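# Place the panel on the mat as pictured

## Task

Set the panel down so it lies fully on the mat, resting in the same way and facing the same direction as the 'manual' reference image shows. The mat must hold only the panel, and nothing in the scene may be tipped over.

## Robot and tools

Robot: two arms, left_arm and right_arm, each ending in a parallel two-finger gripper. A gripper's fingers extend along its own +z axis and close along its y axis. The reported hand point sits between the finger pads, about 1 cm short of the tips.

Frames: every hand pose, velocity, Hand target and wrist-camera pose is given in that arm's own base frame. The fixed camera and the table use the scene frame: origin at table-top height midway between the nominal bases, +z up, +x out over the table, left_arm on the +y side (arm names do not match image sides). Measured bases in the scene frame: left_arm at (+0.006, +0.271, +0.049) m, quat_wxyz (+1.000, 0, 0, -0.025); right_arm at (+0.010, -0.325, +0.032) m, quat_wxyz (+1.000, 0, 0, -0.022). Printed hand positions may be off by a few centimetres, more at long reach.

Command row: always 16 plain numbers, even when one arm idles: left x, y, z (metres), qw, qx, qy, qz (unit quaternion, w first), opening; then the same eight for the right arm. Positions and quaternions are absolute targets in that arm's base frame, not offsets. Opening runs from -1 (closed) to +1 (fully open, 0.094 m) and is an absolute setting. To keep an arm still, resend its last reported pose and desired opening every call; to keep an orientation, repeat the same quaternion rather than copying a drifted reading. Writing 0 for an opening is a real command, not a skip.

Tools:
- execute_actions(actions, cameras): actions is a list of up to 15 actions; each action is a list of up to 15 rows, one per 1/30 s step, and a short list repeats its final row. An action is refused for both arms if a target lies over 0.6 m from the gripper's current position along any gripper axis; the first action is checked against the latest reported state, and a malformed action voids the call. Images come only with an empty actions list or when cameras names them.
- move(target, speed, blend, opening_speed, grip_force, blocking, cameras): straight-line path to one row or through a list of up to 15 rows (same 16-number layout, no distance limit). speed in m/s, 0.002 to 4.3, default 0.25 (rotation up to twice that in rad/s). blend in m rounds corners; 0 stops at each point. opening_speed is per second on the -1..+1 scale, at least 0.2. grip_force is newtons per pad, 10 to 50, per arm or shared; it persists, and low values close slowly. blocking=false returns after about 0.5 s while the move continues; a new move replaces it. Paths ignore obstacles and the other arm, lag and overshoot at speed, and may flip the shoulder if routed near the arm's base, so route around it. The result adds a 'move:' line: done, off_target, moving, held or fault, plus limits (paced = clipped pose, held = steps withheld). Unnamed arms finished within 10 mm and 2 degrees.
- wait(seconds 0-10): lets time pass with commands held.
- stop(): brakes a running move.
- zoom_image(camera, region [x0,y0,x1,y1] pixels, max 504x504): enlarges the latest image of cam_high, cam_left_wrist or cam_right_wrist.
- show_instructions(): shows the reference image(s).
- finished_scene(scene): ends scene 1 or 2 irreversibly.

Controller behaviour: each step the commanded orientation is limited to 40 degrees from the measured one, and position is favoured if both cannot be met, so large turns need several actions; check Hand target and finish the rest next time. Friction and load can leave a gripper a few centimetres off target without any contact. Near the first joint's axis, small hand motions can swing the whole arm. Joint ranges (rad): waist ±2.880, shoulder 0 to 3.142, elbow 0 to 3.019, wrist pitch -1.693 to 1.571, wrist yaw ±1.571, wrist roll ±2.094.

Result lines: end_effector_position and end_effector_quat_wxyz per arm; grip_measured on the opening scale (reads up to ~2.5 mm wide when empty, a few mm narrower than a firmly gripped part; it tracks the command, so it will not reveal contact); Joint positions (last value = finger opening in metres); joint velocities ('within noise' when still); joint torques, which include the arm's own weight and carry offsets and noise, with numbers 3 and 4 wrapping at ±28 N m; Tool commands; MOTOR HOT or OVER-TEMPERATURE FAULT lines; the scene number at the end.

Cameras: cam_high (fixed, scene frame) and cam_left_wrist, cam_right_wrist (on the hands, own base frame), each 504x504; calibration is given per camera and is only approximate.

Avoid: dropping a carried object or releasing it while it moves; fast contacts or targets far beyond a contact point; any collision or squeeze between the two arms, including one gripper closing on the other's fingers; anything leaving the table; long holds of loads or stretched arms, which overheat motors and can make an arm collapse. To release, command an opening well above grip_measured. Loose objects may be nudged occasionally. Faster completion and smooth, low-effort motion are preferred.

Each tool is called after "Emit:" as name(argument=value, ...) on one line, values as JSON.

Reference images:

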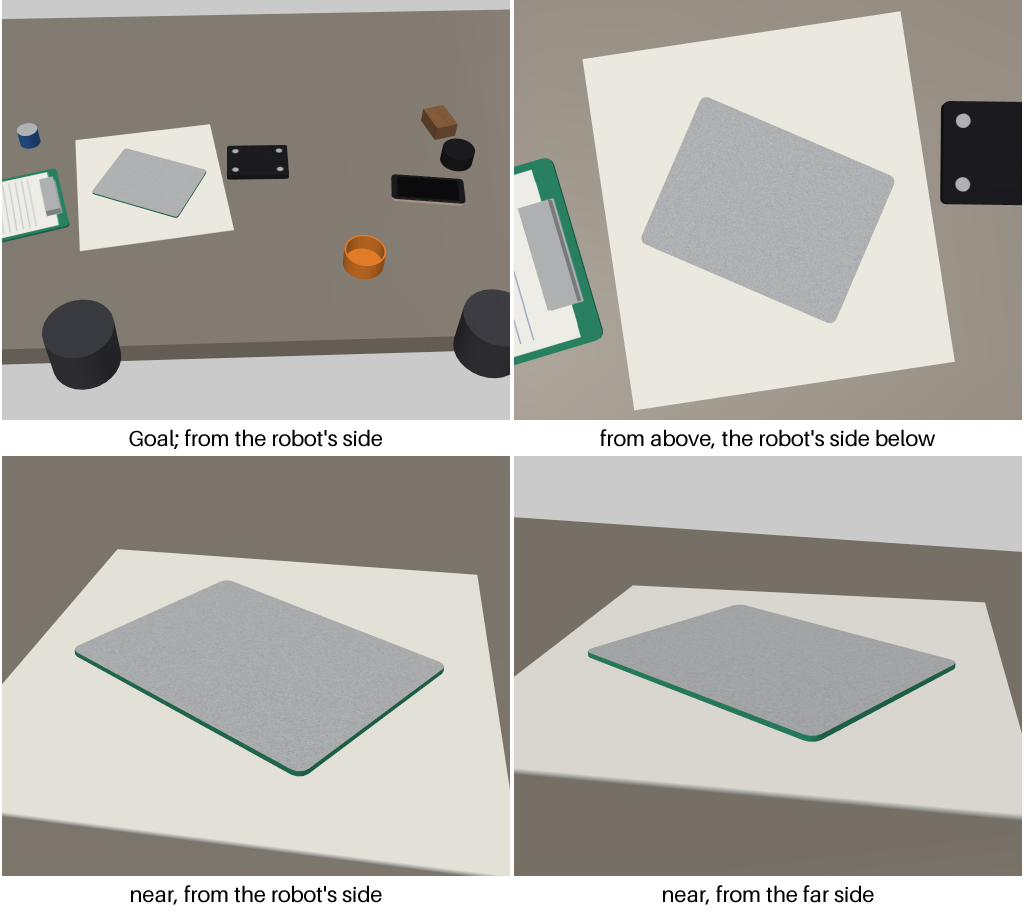

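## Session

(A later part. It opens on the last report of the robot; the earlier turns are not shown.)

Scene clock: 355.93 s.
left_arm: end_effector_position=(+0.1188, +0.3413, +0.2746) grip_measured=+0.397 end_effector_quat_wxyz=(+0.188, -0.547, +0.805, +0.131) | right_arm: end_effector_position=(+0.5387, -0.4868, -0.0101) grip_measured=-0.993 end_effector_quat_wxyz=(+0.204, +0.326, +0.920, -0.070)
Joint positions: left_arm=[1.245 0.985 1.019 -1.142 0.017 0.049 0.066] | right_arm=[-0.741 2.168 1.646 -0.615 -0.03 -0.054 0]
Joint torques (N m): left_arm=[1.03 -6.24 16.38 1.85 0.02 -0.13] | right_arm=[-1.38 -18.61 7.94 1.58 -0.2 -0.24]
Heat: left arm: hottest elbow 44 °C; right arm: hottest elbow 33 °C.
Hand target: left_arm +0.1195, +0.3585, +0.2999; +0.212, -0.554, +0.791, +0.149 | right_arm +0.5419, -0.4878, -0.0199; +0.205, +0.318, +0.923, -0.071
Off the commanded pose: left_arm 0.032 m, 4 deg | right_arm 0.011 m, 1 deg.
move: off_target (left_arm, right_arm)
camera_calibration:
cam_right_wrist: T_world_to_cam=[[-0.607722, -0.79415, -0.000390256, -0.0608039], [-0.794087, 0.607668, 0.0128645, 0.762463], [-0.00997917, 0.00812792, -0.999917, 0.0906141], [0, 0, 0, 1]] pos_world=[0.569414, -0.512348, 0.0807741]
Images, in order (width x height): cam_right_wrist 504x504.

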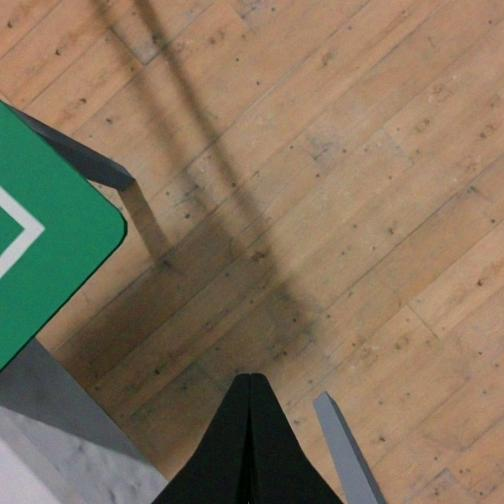

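Emit:
move(target=[[0.12, 0.36, 0.30, 0.212, -0.554, 0.7913, 0.1484, 0.4, 0.550, -0.474, -0.037, 0.2046, 0.3179, 0.9231, -0.0705, -1], [0.12, 0.36, 0.30, 0.212, -0.554, 0.7913, 0.1484, 0.4, 0.650, -0.472, -0.037, 0.2046, 0.3179, 0.9231, -0.0705, -1]], speed=[0.15, 0.1], cameras=["cam_right_wrist"])

Scene clock: 360.17 s.
left_arm: end_effector_position=(+0.1188, +0.3413, +0.2746) grip_measured=+0.397 end_effector_quat_wxyz=(+0.188, -0.547, +0.805, +0.131) | right_arm: end_effector_position=(+0.6336, -0.4751, -0.0311) grip_measured=-0.993 end_effector_quat_wxyz=(+0.202, +0.318, +0.923, -0.074)
Joint positions: left_arm=[1.245 0.985 1.019 -1.142 0.017 0.049 0.066] | right_arm=[-0.639 2.361 1.944 -0.72 0.018 0.021 0]
Joint torques (N m): left_arm=[0.97 -6.24 16.36 1.85 0.02 -0.13] | right_arm=[0.15 -19.84 11.6 0.54 -0.11 0.16]
Heat: left arm: hottest elbow 44 °C; right arm: hottest elbow 33 °C.
Hand target: left_arm +0.1195, +0.3585, +0.2999; +0.212, -0.554, +0.791, +0.149 | right_arm +0.6492, -0.4714, -0.0368; +0.205, +0.318, +0.923, -0.071
Off the commanded pose: left_arm 0.032 m, 4 deg | right_arm 0.018 m, 0 deg.
move: off_target (left_arm, right_arm)
camera_calibration:
cam_right_wrist: T_world_to_cam=[[-0.595753, -0.803079, 0.0119135, -0.00519934], [-0.802962, 0.595871, 0.0138137, 0.831106], [-0.0181924, -0.00133652, -0.999834, 0.071203], [0, 0, 0, 1]] pos_world=[0.665544, -0.499312, 0.0597725]
Images, in order (width x height): cam_right_wrist 504x504.

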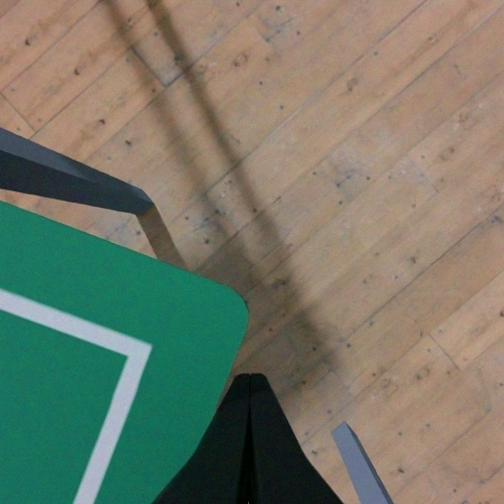

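Emit:
move(target=[[0.12, 0.36, 0.30, 0.212, -0.554, 0.7913, 0.1484, 0.4, 0.600, -0.488, -0.037, 0.2046, 0.3179, 0.9231, -0.0705, -1], [0.12, 0.36, 0.30, 0.212, -0.554, 0.7913, 0.1484, 0.4, 0.570, -0.44, 0.09, 0.2046, 0.3179, 0.9231, -0.0705, -1], [0.12, 0.36, 0.30, 0.212, -0.554, 0.7913, 0.1484, 0.4, 0.572, -0.304, 0.05, 0, 0.5, 0.866, 0, -1], [0.12, 0.36, 0.30, 0.212, -0.554, 0.7913, 0.1484, 0.4, 0.572, -0.304, -0.036, 0, 0.5, 0.866, 0, -1]], speed=[0.2, 0.3, 0.3, 0.15], blend=[0.01, 0.03, 0.02, 0], cameras=["cam_right_wrist"])

Scene clock: 366.13 s.
left_arm: end_effector_position=(+0.1188, +0.3413, +0.2746) grip_measured=+0.397 end_effector_quat_wxyz=(+0.188, -0.547, +0.805, +0.131) | right_arm: end_effector_position=(+0.5722, -0.3076, -0.0164) grip_measured=-0.993 end_effector_quat_wxyz=(+0.010, +0.495, +0.869, -0.001)
Joint positions: left_arm=[1.245 0.985 1.019 -1.142 0.017 0.049 0.066] | right_arm=[-0.492 2.202 1.756 -1.105 0.002 0.544 0]
Joint torques (N m): left_arm=[0.97 -6.24 16.36 1.87 0.03 -0.13] | right_arm=[-1.32 -17.79 7.12 0.51 -0.17 0.17]
Heat: left arm: hottest elbow 45 °C; right arm: hottest elbow 34 °C.
Hand target: left_arm +0.1195, +0.3585, +0.2999; +0.212, -0.554, +0.791, +0.149 | right_arm +0.5715, -0.3039, -0.0357; +0.000, +0.500, +0.866, +0.000
Off the commanded pose: left_arm 0.032 m, 4 deg | right_arm 0.020 m, 1 deg.
move: off_target (left_arm, right_arm)
camera_calibration:
cam_right_wrist: T_world_to_cam=[[-0.846335, -0.532427, -0.0154501, 0.318642], [-0.4898, 0.766523, 0.415378, 0.561704], [-0.209316, 0.359116, -0.909518, 0.306721], [0, 0, 0, 1]] pos_world=[0.609002, -0.371054, 0.050572]
Images, in order (width x height): cam_right_wrist 504x504.

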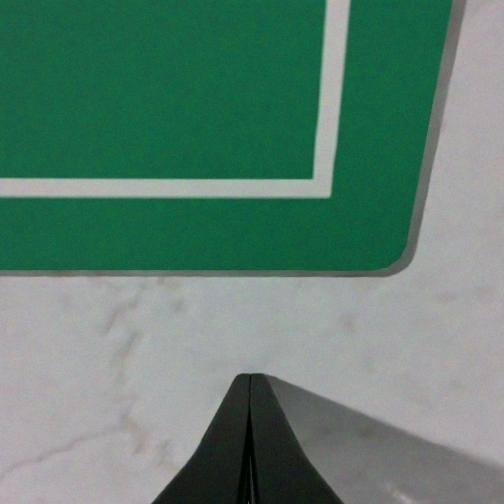

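Emit:
move(target=[0.12, 0.36, 0.30, 0.212, -0.554, 0.7913, 0.1484, 0.4, 0.5915, -0.372, -0.038, 0, 0.5, 0.866, 0, -1], speed=0.1, cameras=["cam_right_wrist"])

Scene clock: 368.20 s.
left_arm: end_effector_position=(+0.1188, +0.3413, +0.2746) grip_measured=+0.397 end_effector_quat_wxyz=(+0.188, -0.547, +0.805, +0.131) | right_arm: end_effector_position=(+0.5909, -0.3586, -0.0159) grip_measured=-0.993 end_effector_quat_wxyz=(+0.008, +0.501, +0.866, +0.002)
Joint positions: left_arm=[1.245 0.985 1.019 -1.142 0.017 0.049 0.066] | right_arm=[-0.546 2.315 1.965 -1.204 -0.004 0.503 0]
Joint torques (N m): left_arm=[0.97 -6.3 16.36 1.87 0.02 -0.13] | right_arm=[-2.43 -17.61 10.41 -0.13 0.09 -0.2]
Heat: left arm: hottest elbow 45 °C; right arm: hottest elbow 34 °C.
Hand target: left_arm +0.1195, +0.3585, +0.2999; +0.212, -0.554, +0.791, +0.149 | right_arm +0.5903, -0.3712, -0.0377; +0.001, +0.500, +0.866, +0.000
Off the commanded pose: left_arm 0.032 m, 4 deg | right_arm 0.026 m, 1 deg.
move: off_target (left_arm, right_arm)
camera_calibration:
cam_right_wrist: T_world_to_cam=[[-0.853096, -0.521427, -0.0184842, 0.315311], [-0.479808, 0.770101, 0.420391, 0.605191], [-0.204968, 0.367502, -0.907155, 0.329876], [0, 0, 0, 1]] pos_world=[0.62698, -0.422877, 0.0506605]
Images, in order (width x height): cam_right_wrist 504x504.

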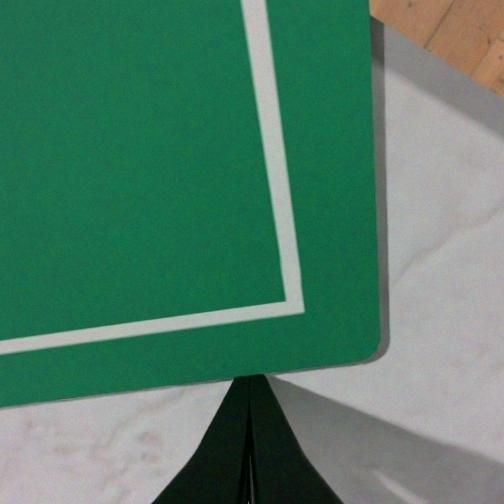

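Emit:
move(target=[0.12, 0.36, 0.30, 0.212, -0.554, 0.7913, 0.1484, 0.4, 0.5995, -0.389, -0.038, 0, 0.5, 0.866, 0, -1], speed=0.1, cameras=["cam_right_wrist"])

Scene clock: 369.60 s.
left_arm: end_effector_position=(+0.1188, +0.3413, +0.2746) grip_measured=+0.397 end_effector_quat_wxyz=(+0.188, -0.547, +0.805, +0.131) | right_arm: end_effector_position=(+0.5990, -0.3749, -0.0156) grip_measured=-0.993 end_effector_quat_wxyz=(+0.007, +0.500, +0.866, +0.002)
Joint positions: left_arm=[1.245 0.985 1.019 -1.142 0.017 0.049 0.066] | right_arm=[-0.56 2.363 2.056 -1.25 -0.004 0.488 0]
Joint torques (N m): left_arm=[0.97 -6.3 16.36 1.84 0.02 -0.13] | right_arm=[-2.49 -17.73 10.56 -0.05 0.08 -0.23]
Heat: left arm: hottest elbow 45 °C; right arm: hottest elbow 35 °C.
Hand target: left_arm +0.1195, +0.3585, +0.2999; +0.212, -0.554, +0.791, +0.149 | right_arm +0.5982, -0.3882, -0.0378; +0.001, +0.500, +0.866, +0.000
Off the commanded pose: left_arm 0.032 m, 4 deg | right_arm 0.026 m, 1 deg.
move: off_target (left_arm, right_arm)
camera_calibration:
cam_right_wrist: T_world_to_cam=[[-0.852741, -0.522059, -0.016936, 0.313264], [-0.479273, 0.769141, 0.422752, 0.620886], [-0.207675, 0.368615, -0.906087, 0.339847], [0, 0, 0, 1]] pos_world=[0.635285, -0.439279, 0.0507551]
Images, in order (width x height): cam_right_wrist 504x504.

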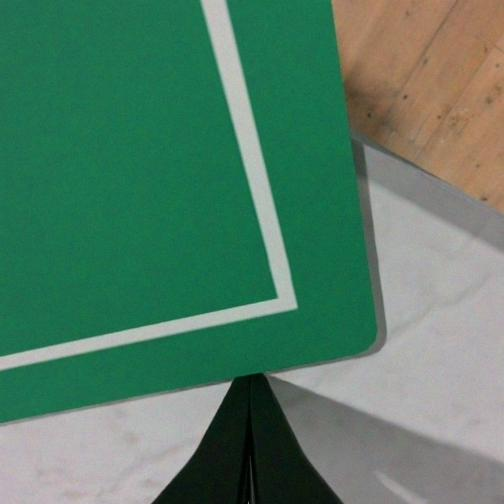

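Emit:
move(target=[[0.12, 0.36, 0.30, 0.212, -0.554, 0.7913, 0.1484, 0.4, 0.585, -0.355, 0.06, 0, 0.5, 0.866, 0, -0.04], [0.12, 0.36, 0.30, 0.212, -0.554, 0.7913, 0.1484, 0.4, 0.570, -0.515, 0.15, 0.3743, 0.5059, 0.6247, 0.4622, -0.04], [0.12, 0.36, 0.30, 0.212, -0.554, 0.7913, 0.1484, 0.4, 0.583, -0.502, -0.020, 0.3743, 0.5059, 0.6247, 0.4622, -0.04]], speed=[0.3, 0.4, 0.15], blend=[0.03, 0, 0], cameras=["cam_right_wrist"])

Scene clock: 378.80 s.
left_arm: end_effector_position=(+0.1188, +0.3413, +0.2746) grip_measured=+0.397 end_effector_quat_wxyz=(+0.188, -0.547, +0.805, +0.131) | right_arm: end_effector_position=(+0.5757, -0.5047, -0.0117) grip_measured=-0.042 end_effector_quat_wxyz=(+0.376, +0.506, +0.626, +0.459)
Joint positions: left_arm=[1.245 0.985 1.019 -1.142 0.017 0.049 0.066] | right_arm=[-0.916 2.371 1.613 0.14 -1.035 1.015 0.045]
Joint torques (N m): left_arm=[0.97 -6.3 16.38 1.85 0.02 -0.14] | right_arm=[-0.56 -19.66 7.73 2.21 -0.36 0.03]
Heat: left arm: hottest elbow 46 °C; right arm: hottest elbow 35 °C.
Hand target: left_arm +0.1195, +0.3585, +0.2999; +0.212, -0.554, +0.791, +0.149 | right_arm +0.5827, -0.5018, -0.0198; +0.374, +0.506, +0.625, +0.462
Off the commanded pose: left_arm 0.032 m, 4 deg | right_arm 0.011 m, 0 deg.
move: off_target (left_arm, right_arm)
camera_calibration:
cam_right_wrist: T_world_to_cam=[[-0.275935, -0.090882, -0.95687, 0.100268], [-0.596842, 0.796539, 0.096459, 0.785548], [0.753418, 0.597717, -0.274036, -0.0439333], [0, 0, 0, 1]] pos_world=[0.529616, -0.590347, 0.00813112]
Images, in order (width x height): cam_right_wrist 504x504.

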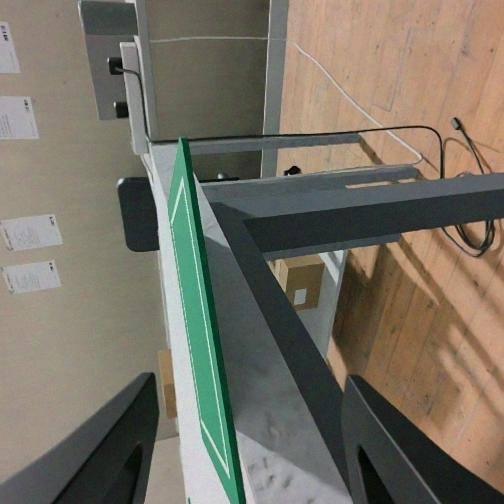

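Emit:
move(target=[0.12, 0.36, 0.30, 0.212, -0.554, 0.7913, 0.1484, 0.4, 0.682, -0.479, -0.034, 0.3743, 0.5059, 0.6247, 0.4622, -0.04], speed=0.12, cameras=["cam_right_wrist"])

Scene clock: 381.17 s.
left_arm: end_effector_position=(+0.1188, +0.3413, +0.2746) grip_measured=+0.397 end_effector_quat_wxyz=(+0.188, -0.547, +0.805, +0.131) | right_arm: end_effector_position=(+0.6725, -0.4732, -0.0293) grip_measured=-0.042 end_effector_quat_wxyz=(+0.370, +0.507, +0.628, +0.460)
Joint positions: left_arm=[1.245 0.985 1.019 -1.142 0.017 0.049 0.066] | right_arm=[-0.783 2.489 1.79 0.171 -0.927 1.136 0.045]
Joint torques (N m): left_arm=[0.91 -6.3 16.36 1.85 0.02 -0.13] | right_arm=[-1.08 -20.25 10.61 1.81 -0.29 0.07]
Heat: left arm: hottest elbow 46 °C; right arm: hottest elbow 35 °C.
Hand target: left_arm +0.1195, +0.3585, +0.2999; +0.212, -0.554, +0.791, +0.149 | right_arm +0.6812, -0.4785, -0.0339; +0.374, +0.506, +0.625, +0.462
Off the commanded pose: left_arm 0.032 m, 4 deg | right_arm 0.012 m, 1 deg.
move: off_target (left_arm, right_arm)
camera_calibration:
cam_right_wrist: T_world_to_cam=[[-0.283283, -0.0864811, -0.955129, 0.12005], [-0.601174, 0.791977, 0.106594, 0.820968], [0.747222, 0.604395, -0.276344, -0.133271], [0, 0, 0, 1]] pos_world=[0.627135, -0.559257, -0.00967611]
Images, in order (width x height): cam_right_wrist 504x504.

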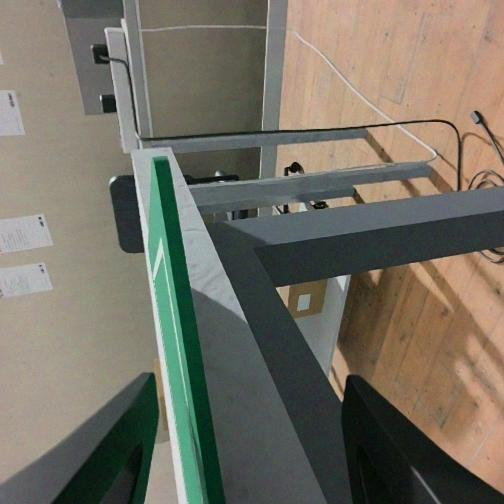

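Emit:
move(target=[[0.12, 0.36, 0.30, 0.212, -0.554, 0.7913, 0.1484, 0.4, 0.682, -0.479, -0.012, 0.3743, 0.5059, 0.6247, 0.4622, -0.04]], speed=0.1, cameras=["cam_right_wrist"])

Scene clock: 383.43 s.
left_arm: end_effector_position=(+0.1188, +0.3413, +0.2746) grip_measured=+0.397 end_effector_quat_wxyz=(+0.188, -0.547, +0.805, +0.131) | right_arm: end_effector_position=(+0.6722, -0.4728, -0.0302) grip_measured=-0.042 end_effector_quat_wxyz=(+0.367, +0.509, +0.627, +0.461)
Joint positions: left_arm=[1.245 0.985 1.019 -1.142 0.017 0.049 0.066] | right_arm=[-0.783 2.489 1.791 0.164 -0.927 1.137 0.045]
Joint torques (N m): left_arm=[0.97 -6.24 16.38 1.84 0.02 -0.13] | right_arm=[-1.03 -23.36 9.81 0.91 -0.29 0.05]
Heat: left arm: hottest elbow 46 °C; right arm: hottest elbow 35 °C.
Hand target: left_arm +0.1195, +0.3585, +0.2999; +0.212, -0.554, +0.791, +0.149 | right_arm +0.6813, -0.4785, -0.0119; +0.374, +0.506, +0.625, +0.462
Off the commanded pose: left_arm 0.032 m, 4 deg | right_arm 0.022 m, 1 deg.
move: off_target (left_arm, right_arm)
camera_calibration:
cam_right_wrist: T_world_to_cam=[[-0.288033, -0.0806544, -0.954218, 0.125175], [-0.600262, 0.791597, 0.114281, 0.81997], [0.746139, 0.605698, -0.27642, -0.132128], [0, 0, 0, 1]] pos_world=[0.626837, -0.55896, -0.0107854]
Images, in order (width x height): cam_right_wrist 504x504.

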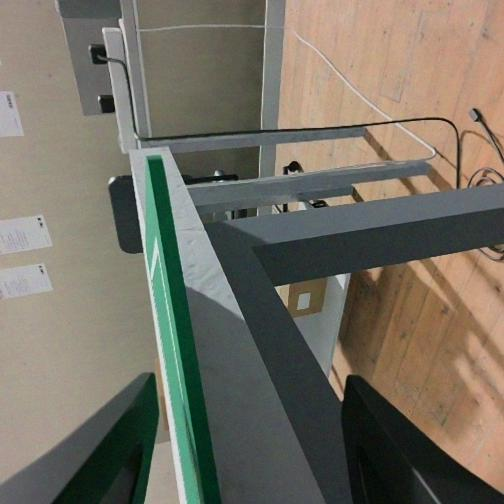

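Emit:
move(target=[[0.12, 0.36, 0.30, 0.212, -0.554, 0.7913, 0.1484, 0.4, 0.682, -0.479, 0.001, 0.3743, 0.5059, 0.6247, 0.4622, -0.04]], speed=0.1, cameras=["cam_right_wrist"])

Scene clock: 384.67 s.
left_arm: end_effector_position=(+0.1188, +0.3413, +0.2746) grip_measured=+0.397 end_effector_quat_wxyz=(+0.188, -0.547, +0.805, +0.131) | right_arm: end_effector_position=(+0.6724, -0.4730, -0.0232) grip_measured=-0.042 end_effector_quat_wxyz=(+0.365, +0.511, +0.627, +0.461)
Joint positions: left_arm=[1.245 0.985 1.019 -1.142 0.017 0.049 0.066] | right_arm=[-0.783 2.477 1.791 0.146 -0.927 1.138 0.045]
Joint torques (N m): left_arm=[0.97 -6.18 16.36 1.85 0.02 -0.13] | right_arm=[-0.97 -24.41 9.54 0.92 -0.3 0.03]
Heat: left arm: hottest elbow 46 °C; right arm: hottest elbow 36 °C.
Hand target: left_arm +0.1195, +0.3585, +0.2999; +0.212, -0.554, +0.791, +0.149 | right_arm +0.6813, -0.4785, +0.0012; +0.375, +0.506, +0.625, +0.462
Off the commanded pose: left_arm 0.032 m, 4 deg | right_arm 0.027 m, 1 deg.
move: off_target (left_arm, right_arm)
camera_calibration:
cam_right_wrist: T_world_to_cam=[[-0.291708, -0.0767497, -0.953423, 0.136117], [-0.599732, 0.791182, 0.119803, 0.819083], [0.745137, 0.606746, -0.276823, -0.129107], [0, 0, 0, 1]] pos_world=[0.627139, -0.559262, -0.00409131]
Images, in order (width x height): cam_right_wrist 504x504.

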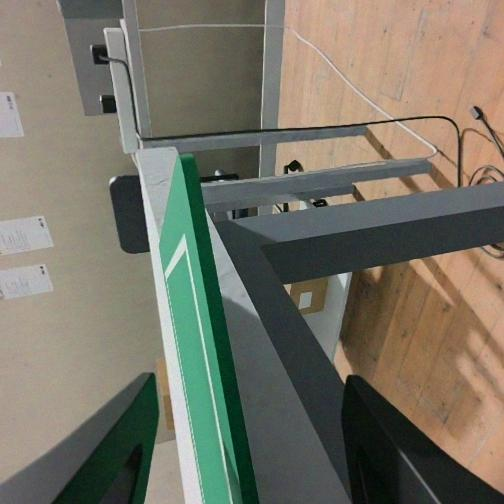

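Emit:
move(target=[[0.12, 0.36, 0.30, 0.212, -0.554, 0.7913, 0.1484, 0.4, 0.682, -0.479, 0.011, 0.3743, 0.5059, 0.6247, 0.4622, -0.04]], speed=0.1, cameras=["cam_right_wrist"])

Scene clock: 385.87 s.
left_arm: end_effector_position=(+0.1188, +0.3413, +0.2746) grip_measured=+0.397 end_effector_quat_wxyz=(+0.188, -0.547, +0.805, +0.131) | right_arm: end_effector_position=(+0.6733, -0.4739, -0.0119) grip_measured=-0.042 end_effector_quat_wxyz=(+0.366, +0.510, +0.627, +0.461)
Joint positions: left_arm=[1.245 0.985 1.019 -1.142 0.017 0.049 0.066] | right_arm=[-0.783 2.46 1.791 0.132 -0.927 1.138 0.045]
Joint torques (N m): left_arm=[0.97 -6.24 16.36 1.85 0.02 -0.13] | right_arm=[-1.03 -24.53 9.42 0.9 -0.29 0.05]
Heat: left arm: hottest elbow 46 °C; right arm: hottest elbow 36 °C.
Hand target: left_arm +0.1195, +0.3585, +0.2999; +0.212, -0.554, +0.791, +0.149 | right_arm +0.6814, -0.4786, +0.0112; +0.375, +0.506, +0.625, +0.462
Off the commanded pose: left_arm 0.032 m, 4 deg | right_arm 0.025 m, 1 deg.
move: off_target (left_arm, right_arm)
camera_calibration:
cam_right_wrist: T_world_to_cam=[[-0.289902, -0.0785068, -0.953831, 0.145038], [-0.59996, 0.791398, 0.117211, 0.81919], [0.745658, 0.60624, -0.276529, -0.126613], [0, 0, 0, 1]] pos_world=[0.627938, -0.560161, 0.00731122]
Images, in order (width x height): cam_right_wrist 504x504.

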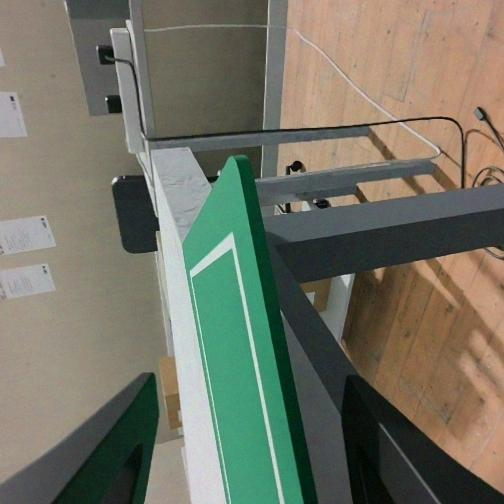

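Emit:
move(target=[[0.12, 0.36, 0.30, 0.212, -0.554, 0.7913, 0.1484, 0.4, 0.682, -0.479, 0.011, 0.3743, 0.5059, 0.6247, 0.4622, -1]], speed=0.1, grip_force=[50, 20], cameras=["cam_right_wrist"])

Scene clock: 390.33 s.
left_arm: end_effector_position=(+0.1188, +0.3413, +0.2746) grip_measured=+0.397 end_effector_quat_wxyz=(+0.188, -0.547, +0.805, +0.131) | right_arm: end_effector_position=(+0.6728, -0.4736, -0.0132) grip_measured=-0.826 end_effector_quat_wxyz=(+0.363, +0.513, +0.627, +0.461)
Joint positions: left_arm=[1.245 0.985 1.019 -1.142 0.017 0.049 0.066] | right_arm=[-0.783 2.46 1.791 0.124 -0.926 1.138 0.008]
Joint torques (N m): left_arm=[0.91 -6.3 16.36 1.85 0.02 -0.13] | right_arm=[-1.03 -24.47 9.16 1.18 -0.31 0.05]
Heat: left arm: hottest elbow 46 °C; right arm: hottest elbow 36 °C.
Hand target: left_arm +0.1195, +0.3585, +0.2999; +0.212, -0.554, +0.791, +0.149 | right_arm +0.6814, -0.4785, +0.0112; +0.374, +0.506, +0.625, +0.462
Off the commanded pose: left_arm 0.032 m, 4 deg | right_arm 0.026 m, 2 deg.
grip_force (N): 50, 20
move: off_target (left_arm, right_arm)
camera_calibration:
cam_right_wrist: T_world_to_cam=[[-0.295987, -0.0732655, -0.952378, 0.150224], [-0.598161, 0.791566, 0.125006, 0.817751], [0.744711, 0.606676, -0.278118, -0.125991], [0, 0, 0, 1]] pos_world=[0.627438, -0.559862, 0.00580522]
Images, in order (width x height): cam_right_wrist 504x504.

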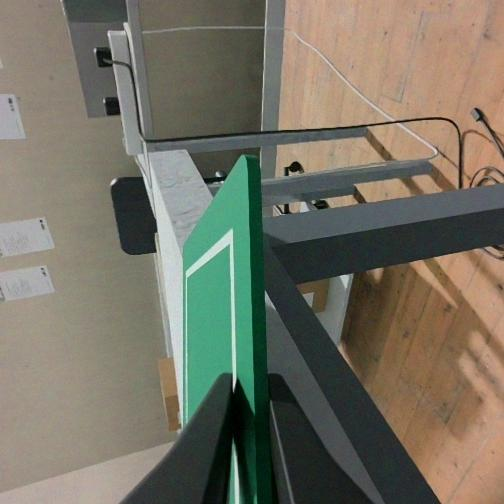

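Emit:
move(target=[[0.12, 0.36, 0.30, 0.212, -0.554, 0.7913, 0.1484, 0.4, 0.682, -0.479, 0.06, 0.3743, 0.5059, 0.6247, 0.4622, -1]], speed=0.1, grip_force=[50, 32], cameras=["cam_right_wrist", "cam_high"])

Scene clock: 391.90 s.
left_arm: end_effector_position=(+0.1188, +0.3413, +0.2746) grip_measured=+0.397 end_effector_quat_wxyz=(+0.188, -0.547, +0.805, +0.131) | right_arm: end_effector_position=(+0.6740, -0.4749, +0.0217) grip_measured=-0.939 end_effector_quat_wxyz=(+0.361, +0.517, +0.626, +0.459)
Joint positions: left_arm=[1.245 0.985 1.019 -1.142 0.017 0.049 0.066] | right_arm=[-0.782 2.402 1.791 0.059 -0.92 1.138 0.003]
Joint torques (N m): left_arm=[0.91 -6.3 16.38 1.85 0.02 -0.13] | right_arm=[-1.55 -25.7 9.36 0.85 -0.6 0.04]
Heat: left arm: hottest elbow 46 °C; right arm: hottest elbow 36 °C.
Hand target: left_arm +0.1195, +0.3585, +0.2999; +0.212, -0.554, +0.791, +0.149 | right_arm +0.6815, -0.4783, +0.0598; +0.374, +0.506, +0.625, +0.462
Off the commanded pose: left_arm 0.032 m, 4 deg | right_arm 0.039 m, 2 deg.
grip_force (N): 50, 32
move: off_target (left_arm, right_arm)
camera_calibration:
cam_right_wrist: T_world_to_cam=[[-0.303557, -0.0689537, -0.950315, 0.190862], [-0.593701, 0.793777, 0.132049, 0.812989], [0.745233, 0.604288, -0.281895, -0.117844], [0, 0, 0, 1]] pos_world=[0.628431, -0.560959, 0.0408052]
Images, in order (width x height): cam_high 504x504, cam_right_wrist 504x504.

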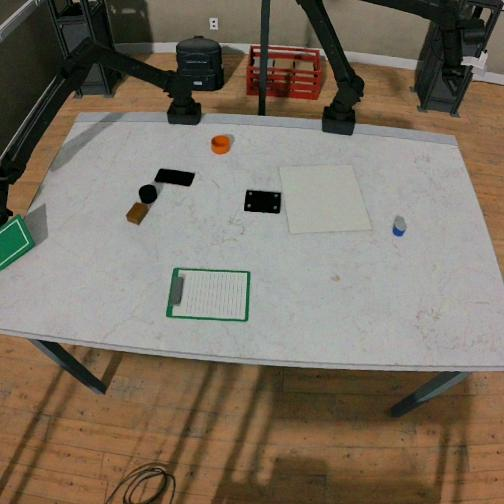

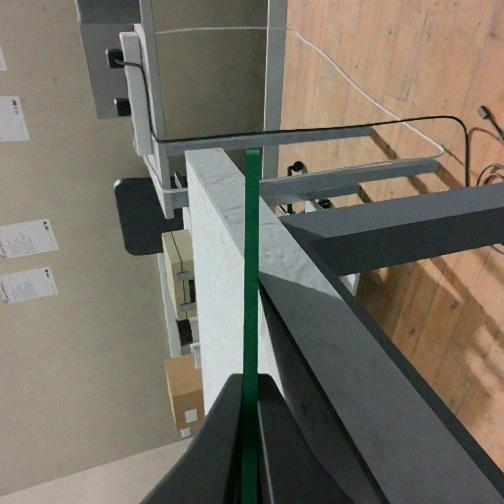

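Emit:
move(target=[[0.12, 0.36, 0.30, 0.212, -0.554, 0.7913, 0.1484, 0.4, 0.66, -0.46, 0.20, 0.3743, 0.5059, 0.6247, 0.4622, -1], [0.12, 0.36, 0.30, 0.212, -0.554, 0.7913, 0.1484, 0.4, 0.52, -0.12, 0.28, 0.5704, -0.0856, 0.8147, 0.0600, -1], [0.12, 0.36, 0.30, 0.212, -0.554, 0.7913, 0.1484, 0.4, 0.36, 0.50, 0.22, 0.4167, -0.6541, 0.5325, -0.3392, -1]], speed=[0.25, 0.4, 0.4], blend=[0.05, 0.08, 0], grip_force=[50, 50], cameras=["all"])

Scene clock: 401.20 s.
left_arm: end_effector_position=(+0.1188, +0.3413, +0.2746) grip_measured=+0.397 end_effector_quat_wxyz=(+0.188, -0.547, +0.805, +0.131) | right_arm: end_effector_position=(+0.3448, +0.4802, +0.1781) grip_measured=-0.949 end_effector_quat_wxyz=(-0.391, +0.670, -0.536, +0.333)
Joint positions: left_arm=[1.245 0.985 1.019 -1.142 0.017 0.049 0.066] | right_arm=[1.165 1.62 1.089 -0.231 0.817 -0.993 0.002]
Joint torques (N m): left_arm=[0.97 -6.3 16.38 1.87 0.02 -0.13] | right_arm=[-1.61 -13.68 13.96 1.47 0.84 -0.4]
Heat: left arm: hottest elbow 47 °C; right arm: hottest elbow 36 °C.
Hand target: left_arm +0.1195, +0.3585, +0.2999; +0.212, -0.554, +0.791, +0.149 | right_arm +0.3581, +0.4968, +0.2202; -0.417, +0.654, -0.533, +0.339
Off the commanded pose: left_arm 0.032 m, 4 deg | right_arm 0.049 m, 4 deg.
move: off_target (left_arm, right_arm)
camera_calibration:
cam_left_wrist: T_world_to_cam=[[0.924529, -0.380247, -0.025634, 0.0300221], [-0.38097, -0.923923, -0.0350524, 0.410617], [-0.0103553, 0.0421728, -0.999057, 0.348135], [0, 0, 0, 1]] pos_world=[0.132281, 0.376112, 0.362969]
cam_right_wrist: T_world_to_cam=[[0.459454, 0.146467, 0.876042, -0.38633], [-0.178204, -0.951053, 0.25247, 0.511972], [0.870141, -0.272112, -0.410864, -0.00480375], [0, 0, 0, 1]] pos_world=[0.272916, 0.54219, 0.20721]

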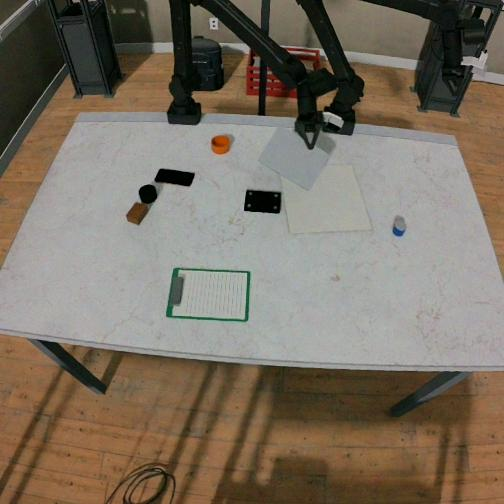

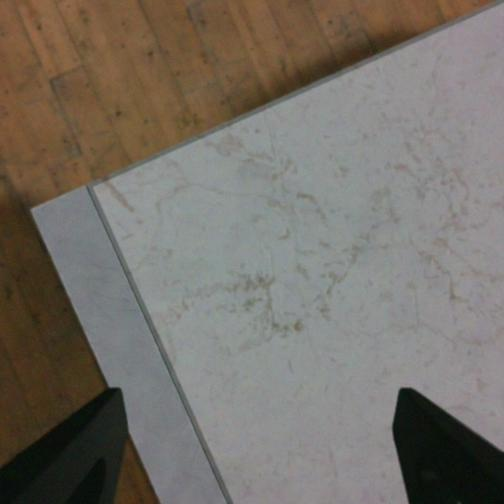

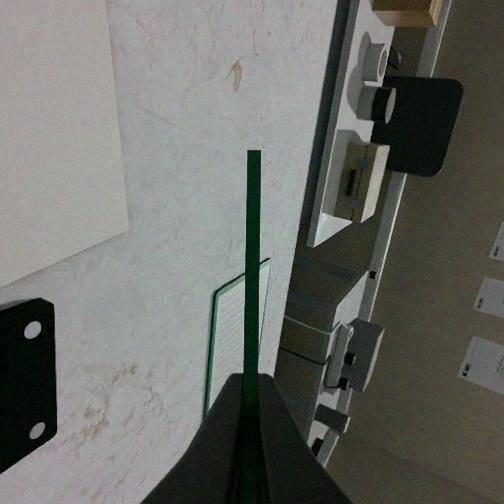

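Emit:
zoom_image(camera="cam_high", region=[220, 90, 400, 270])

Scaled by 2.800 from the camera's 504x504 image, which has a finer 720x720 frame.

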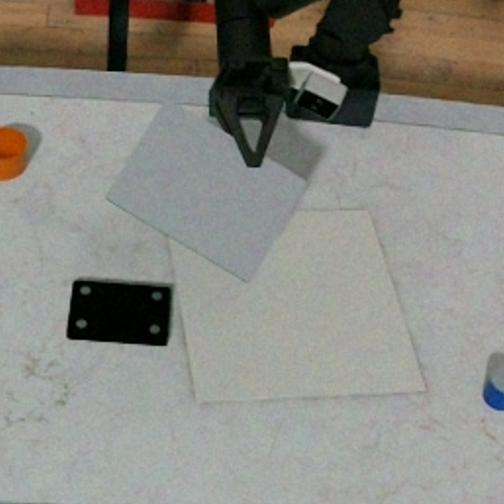

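Emit:
move(target=[0.12, 0.36, 0.30, 0.212, -0.554, 0.7913, 0.1484, 0.4, 0.322, 0.612, 0.14, 0.4639, -0.6270, 0.5033, -0.3723, -1], speed=0.2, cameras=["cam_high", "cam_right_wrist"])

Scene clock: 407.57 s.
left_arm: end_effector_position=(+0.1188, +0.3413, +0.2746) grip_measured=+0.397 end_effector_quat_wxyz=(+0.188, -0.547, +0.805, +0.131) | right_arm: end_effector_position=(+0.3127, +0.5852, +0.1004) grip_measured=-0.949 end_effector_quat_wxyz=(-0.431, +0.650, -0.503, +0.374)
Joint positions: left_arm=[1.245 0.985 1.019 -1.142 0.017 0.049 0.066] | right_arm=[1.302 1.954 1.248 0.012 0.992 -1.019 0.002]
Joint torques (N m): left_arm=[0.97 -6.24 16.36 1.84 0.02 -0.14] | right_arm=[-1.08 -17.55 12.37 2.76 0.86 -0.4]
Heat: left arm: hottest elbow 47 °C; right arm: hottest elbow 38 °C.
Hand target: left_arm +0.1195, +0.3585, +0.2999; +0.212, -0.554, +0.791, +0.149 | right_arm +0.3205, +0.6084, +0.1408; -0.463, +0.627, -0.505, +0.372
Off the commanded pose: left_arm 0.032 m, 4 deg | right_arm 0.049 m, 5 deg.
move: off_target (left_arm, right_arm)
camera_calibration:
cam_right_wrist: T_world_to_cam=[[0.332523, 0.149912, 0.931104, -0.286796], [-0.194848, -0.955064, 0.223355, 0.636215], [0.922747, -0.255694, -0.288371, -0.0186265], [0, 0, 0, 1]] pos_world=[0.236519, 0.645858, 0.119564]
Images, in order (width x height): cam_high 504x504, cam_right_wrist 504x504.

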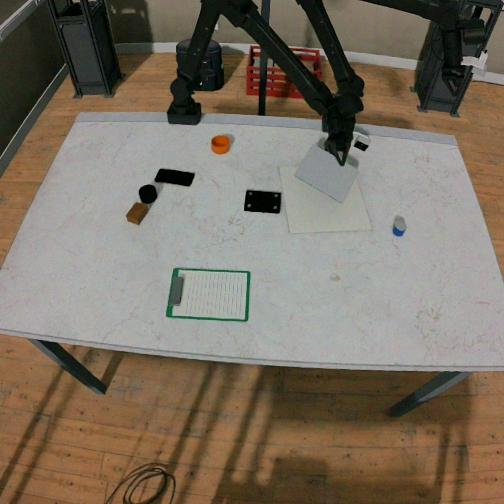

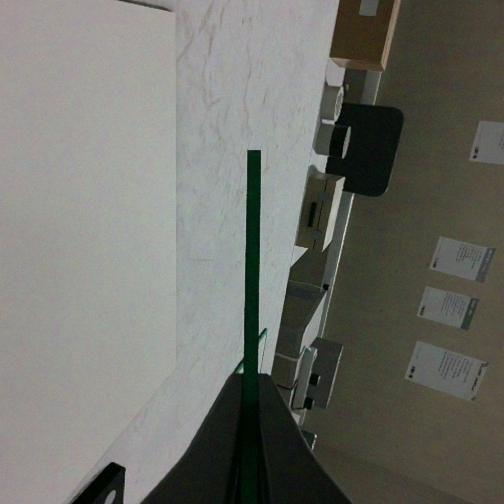

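Emit:
move(target=[0.12, 0.36, 0.30, 0.212, -0.554, 0.7913, 0.1484, 0.4, 0.317, 0.619, 0.070, 0.4639, -0.6270, 0.5033, -0.3723, -1], speed=0.12, cameras=["cam_high", "cam_right_wrist"])

Scene clock: 409.27 s.
left_arm: end_effector_position=(+0.1188, +0.3413, +0.2746) grip_measured=+0.397 end_effector_quat_wxyz=(+0.188, -0.547, +0.805, +0.131) | right_arm: end_effector_position=(+0.3132, +0.5899, +0.0314) grip_measured=-0.949 end_effector_quat_wxyz=(-0.428, +0.650, -0.502, +0.378)
Joint positions: left_arm=[1.245 0.985 1.019 -1.142 0.017 0.049 0.066] | right_arm=[1.304 2.091 1.248 0.142 1 -1.02 0.002]
Joint torques (N m): left_arm=[1.03 -6.24 16.36 1.85 0.02 -0.13] | right_arm=[-0.32 -17.96 10.76 2.69 0.89 -0.29]
Heat: left arm: hottest elbow 47 °C; right arm: hottest elbow 39 °C.
Hand target: left_arm +0.1195, +0.3585, +0.2999; +0.212, -0.554, +0.791, +0.149 | right_arm +0.3156, +0.6161, +0.0707; -0.463, +0.627, -0.504, +0.372
Off the commanded pose: left_arm 0.032 m, 4 deg | right_arm 0.048 m, 5 deg.
move: off_target (left_arm, right_arm)
camera_calibration:
cam_right_wrist: T_world_to_cam=[[0.330193, 0.157518, 0.930677, -0.227129], [-0.198998, -0.9522, 0.231763, 0.655511], [0.922698, -0.26173, -0.283064, -0.0343363], [0, 0, 0, 1]] pos_world=[0.237124, 0.650968, 0.0497413]
Images, in order (width x height): cam_high 504x504, cam_right_wrist 504x504.

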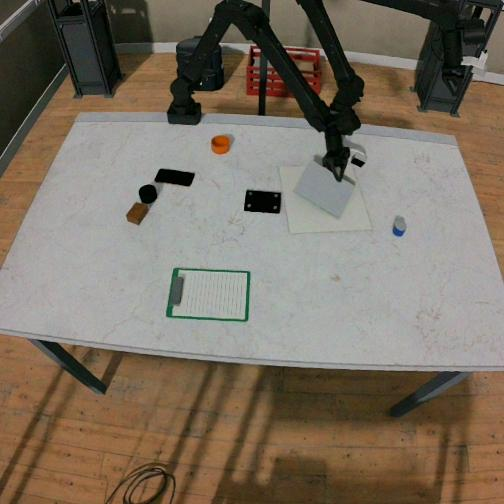

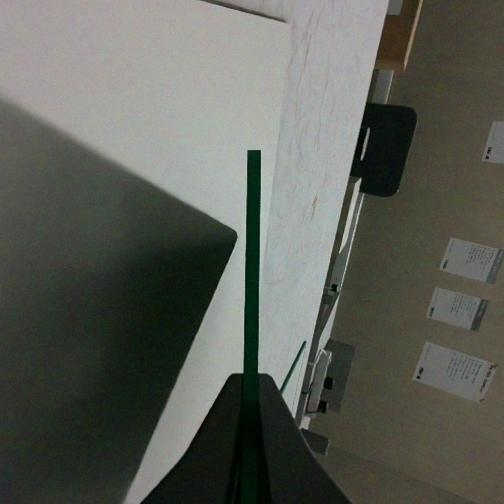

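Emit:
zoom_image(camera="cam_high", region=[250, 120, 400, 270])

Emit:
move(target=[0.12, 0.36, 0.30, 0.212, -0.554, 0.7913, 0.1484, 0.4, 0.315, 0.619, 0.057, 0.4639, -0.6270, 0.5033, -0.3723, -1], speed=0.08, cameras=["cam_high", "cam_right_wrist"])

Scaled by 3.360 from the camera's 504x504 image, which has a finer 720x720 frame.

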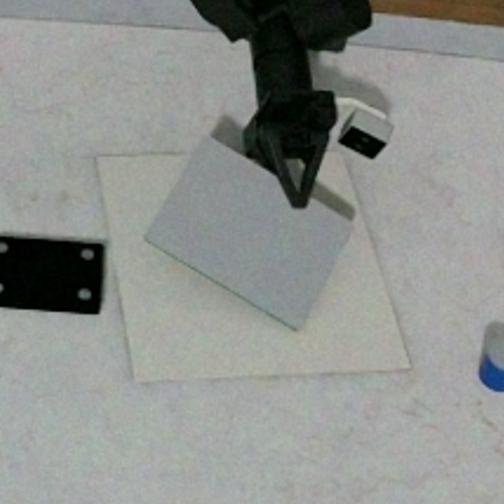

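Scene clock: 410.63 s.
left_arm: end_effector_position=(+0.1188, +0.3413, +0.2746) grip_measured=+0.397 end_effector_quat_wxyz=(+0.188, -0.547, +0.805, +0.131) | right_arm: end_effector_position=(+0.3120, +0.5917, +0.0259) grip_measured=-0.949 end_effector_quat_wxyz=(-0.432, +0.647, -0.502, +0.377)
Joint positions: left_arm=[1.245 0.985 1.019 -1.142 0.017 0.049 0.066] | right_arm=[1.307 2.106 1.248 0.168 1.003 -1.02 0.002]
Joint torques (N m): left_arm=[0.91 -6.3 16.36 1.85 0.02 -0.13] | right_arm=[-0.67 -18.32 10.55 2.7 0.82 -0.27]
Heat: left arm: hottest elbow 47 °C; right arm: hottest elbow 39 °C.
Hand target: left_arm +0.1195, +0.3585, +0.2999; +0.212, -0.554, +0.791, +0.149 | right_arm +0.3138, +0.6166, +0.0578; -0.463, +0.627, -0.504, +0.372
Off the commanded pose: left_arm 0.032 m, 4 deg | right_arm 0.042 m, 4 deg.
move: off_target (left_arm, right_arm)
camera_calibration:
cam_right_wrist: T_world_to_cam=[[0.325601, 0.148272, 0.933809, -0.215016], [-0.199422, -0.954641, 0.221114, 0.660143], [0.924237, -0.258217, -0.281264, -0.0368572], [0, 0, 0, 1]] pos_world=[0.235721, 0.652563, 0.0444502]
Images, in order (width x height): cam_high 504x504, cam_right_wrist 504x504.

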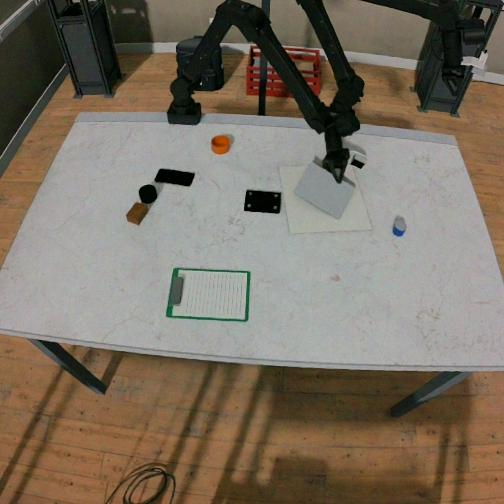

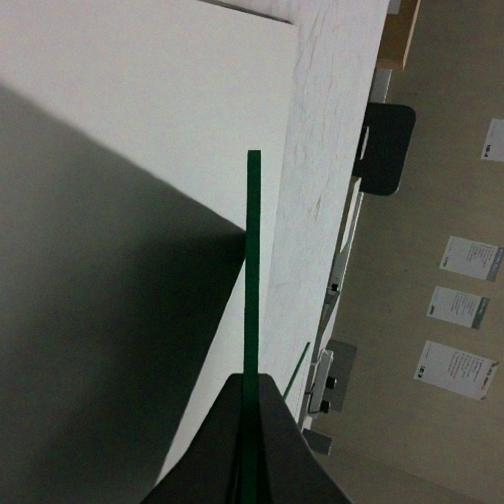

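Emit:
move(target=[0.12, 0.36, 0.30, 0.212, -0.554, 0.7913, 0.1484, 0.4, 0.315, 0.619, 0.055, 0.4639, -0.6270, 0.5033, -0.3723, -0.4], speed=0.08, opening_speed=0.5, cameras=["cam_high", "cam_right_wrist"])

Scene clock: 414.87 s.
left_arm: end_effector_position=(+0.1188, +0.3413, +0.2746) grip_measured=+0.397 end_effector_quat_wxyz=(+0.188, -0.547, +0.805, +0.131) | right_arm: end_effector_position=(+0.3138, +0.5942, +0.0314) grip_measured=-0.402 end_effector_quat_wxyz=(-0.437, +0.641, -0.503, +0.380)
Joint positions: left_arm=[1.245 0.985 1.019 -1.142 0.017 0.049 0.066] | right_arm=[1.307 2.106 1.256 0.178 1.015 -1.028 0.028]
Joint torques (N m): left_arm=[0.91 -6.3 16.36 1.85 0.02 -0.13] | right_arm=[-0.32 -18.26 10.15 2.41 0.43 -0.15]
Heat: left arm: hottest elbow 47 °C; right arm: hottest elbow 39 °C.
Hand target: left_arm +0.1195, +0.3585, +0.2999; +0.212, -0.554, +0.791, +0.149 | right_arm +0.3142, +0.6173, +0.0559; -0.464, +0.627, -0.504, +0.372
Off the commanded pose: left_arm 0.032 m, 4 deg | right_arm 0.034 m, 4 deg.
move: off_target (left_arm, right_arm)
camera_calibration:
cam_right_wrist: T_world_to_cam=[[0.313926, 0.13877, 0.939252, -0.212011], [-0.208369, -0.955074, 0.210751, 0.665045], [0.926301, -0.261871, -0.270907, -0.0351908], [0, 0, 0, 1]] pos_world=[0.237728, 0.655372, 0.0494391]
Images, in order (width x height): cam_high 504x504, cam_right_wrist 504x504.

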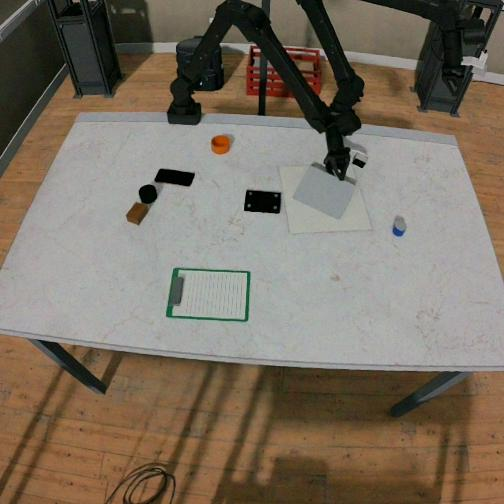

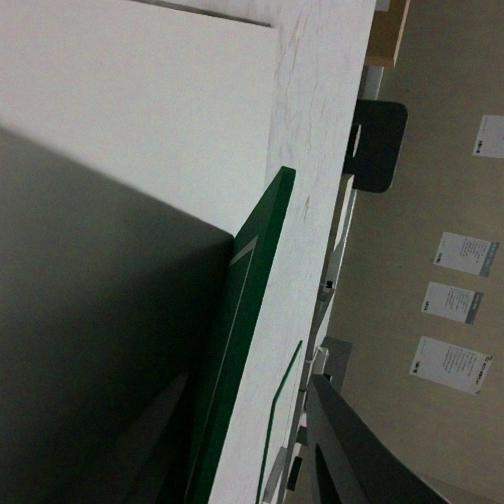

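Emit:
move(target=[0.12, 0.36, 0.30, 0.212, -0.554, 0.7913, 0.1484, 0.4, 0.315, 0.619, 0.028, 0.4639, -0.6270, 0.5033, -0.3723, -0.4], speed=0.08, cameras=["cam_high", "cam_right_wrist"])

Scene clock: 416.20 s.
left_arm: end_effector_position=(+0.1188, +0.3413, +0.2746) grip_measured=+0.397 end_effector_quat_wxyz=(+0.188, -0.547, +0.805, +0.131) | right_arm: end_effector_position=(+0.3110, +0.5968, +0.0097) grip_measured=-0.401 end_effector_quat_wxyz=(-0.441, +0.641, -0.502, +0.378)
Joint positions: left_arm=[1.245 0.985 1.019 -1.142 0.017 0.049 0.066] | right_arm=[1.312 2.152 1.258 0.231 1.014 -1.028 0.028]
Joint torques (N m): left_arm=[0.97 -6.3 16.36 1.87 0.02 -0.14] | right_arm=[-0.56 -17.61 9.7 2.39 0.42 -0.21]
Heat: left arm: hottest elbow 47 °C; right arm: hottest elbow 39 °C.
Hand target: left_arm +0.1195, +0.3585, +0.2999; +0.212, -0.554, +0.791, +0.149 | right_arm +0.3143, +0.6174, +0.0285; -0.463, +0.627, -0.504, +0.372
Off the commanded pose: left_arm 0.032 m, 4 deg | right_arm 0.029 m, 3 deg.
move: off_target (left_arm, right_arm)
camera_calibration:
cam_right_wrist: T_world_to_cam=[[0.311394, 0.132795, 0.940957, -0.186854], [-0.203363, -0.957936, 0.202491, 0.671815], [0.928266, -0.25441, -0.27129, -0.0428863], [0, 0, 0, 1]] pos_world=[0.234617, 0.657459, 0.0281501]
Images, in order (width x height): cam_high 504x504, cam_right_wrist 504x504.

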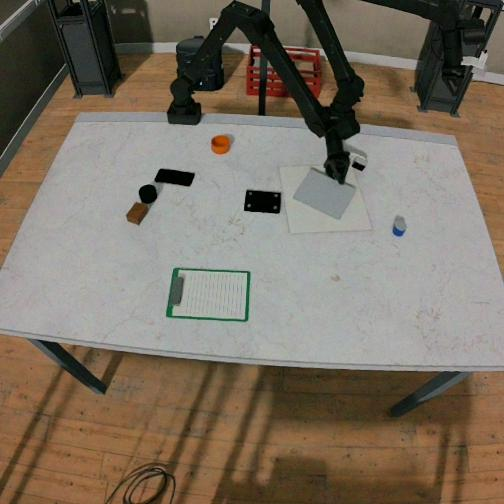

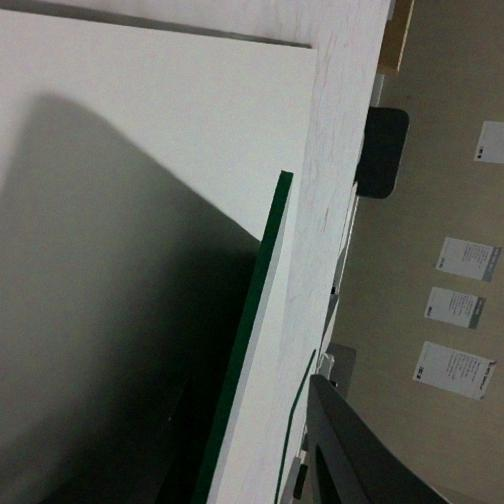

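Emit:
move(target=[0.12, 0.36, 0.30, 0.212, -0.554, 0.7913, 0.1484, 0.4, 0.313, 0.619, 0.012, 0.4639, -0.6270, 0.5033, -0.3723, -0.4], speed=0.08, cameras=["cam_high", "cam_right_wrist"])

Scene clock: 417.43 s.
left_arm: end_effector_position=(+0.1188, +0.3413, +0.2746) grip_measured=+0.397 end_effector_quat_wxyz=(+0.188, -0.547, +0.805, +0.131) | right_arm: end_effector_position=(+0.3106, +0.5992, +0.0013) grip_measured=-0.401 end_effector_quat_wxyz=(-0.446, +0.637, -0.503, +0.376)
Joint positions: left_arm=[1.245 0.985 1.019 -1.142 0.017 0.049 0.066] | right_arm=[1.314 2.174 1.263 0.259 1.016 -1.028 0.028]
Joint torques (N m): left_arm=[0.97 -6.24 16.38 1.85 0.02 -0.13] | right_arm=[-1.03 -17.03 9.33 2.43 0.43 -0.14]
Heat: left arm: hottest elbow 48 °C; right arm: hottest elbow 39 °C.
Hand target: left_arm +0.1195, +0.3585, +0.2999; +0.212, -0.554, +0.791, +0.149 | right_arm +0.3125, +0.6179, +0.0125; -0.464, +0.627, -0.504, +0.372
Off the commanded pose: left_arm 0.032 m, 4 deg | right_arm 0.023 m, 2 deg.
move: off_target (left_arm, right_arm)
camera_calibration:
cam_right_wrist: T_world_to_cam=[[0.307475, 0.123071, 0.943564, -0.171972], [-0.204046, -0.960007, 0.191708, 0.677197], [0.929422, -0.251476, -0.270066, -0.0462211], [0, 0, 0, 1]] pos_world=[0.234015, 0.659655, 0.0199606]
Images, in order (width x height): cam_high 504x504, cam_right_wrist 504x504.

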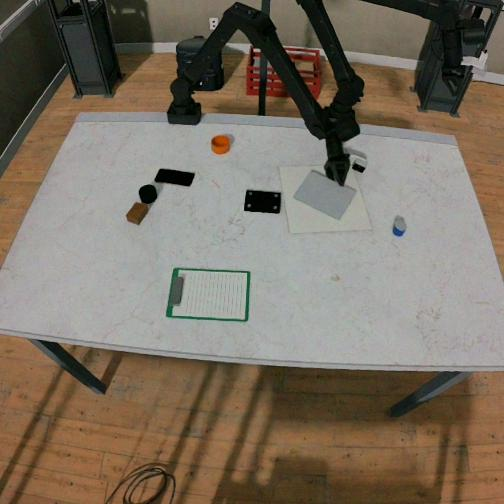

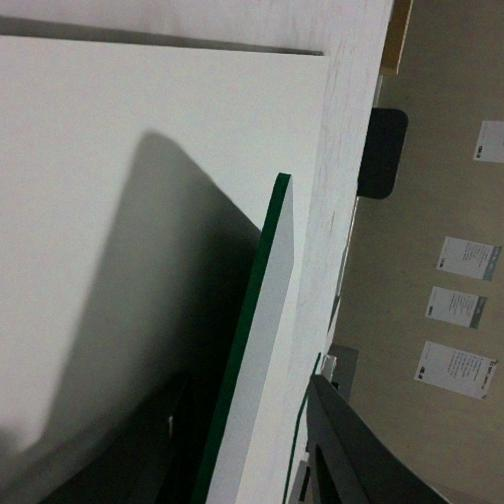

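Emit:
move(target=[0.12, 0.36, 0.30, 0.212, -0.554, 0.7913, 0.1484, 0.4, 0.313, 0.619, -0.004, 0.4639, -0.6270, 0.5033, -0.3723, -0.4], speed=0.08, cameras=["cam_right_wrist"])

Scene clock: 418.60 s.
left_arm: end_effector_position=(+0.1188, +0.3413, +0.2746) grip_measured=+0.397 end_effector_quat_wxyz=(+0.188, -0.547, +0.805, +0.131) | right_arm: end_effector_position=(+0.3121, +0.6041, +0.0004) grip_measured=-0.401 end_effector_quat_wxyz=(-0.456, +0.629, -0.507, +0.373)
Joint positions: left_arm=[1.245 0.985 1.019 -1.142 0.017 0.049 0.066] | right_arm=[1.314 2.189 1.273 0.293 1.019 -1.028 0.028]
Joint torques (N m): left_arm=[0.97 -6.3 16.38 1.85 0.02 -0.13] | right_arm=[-0.73 -14.86 8.94 2.48 0.26 -0.14]
Heat: left arm: hottest elbow 48 °C; right arm: hottest elbow 38 °C.
Hand target: left_arm +0.1195, +0.3585, +0.2999; +0.212, -0.554, +0.791, +0.149 | right_arm +0.3127, +0.6181, -0.0039; -0.463, +0.627, -0.504, +0.372
Off the commanded pose: left_arm 0.032 m, 4 deg | right_arm 0.016 m, 1 deg.
move: off_target (left_arm, right_arm)
camera_calibration:
cam_right_wrist: T_world_to_cam=[[0.299004, 0.0958406, 0.949427, -0.153179], [-0.208098, -0.964448, 0.162894, 0.686296], [0.931285, -0.24628, -0.26843, -0.0504663], [0, 0, 0, 1]] pos_world=[0.235616, 0.664149, 0.0200921]
Images, in order (width x height): cam_right_wrist 504x504.

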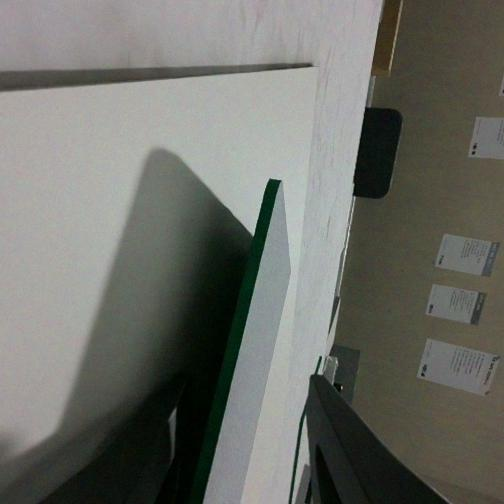

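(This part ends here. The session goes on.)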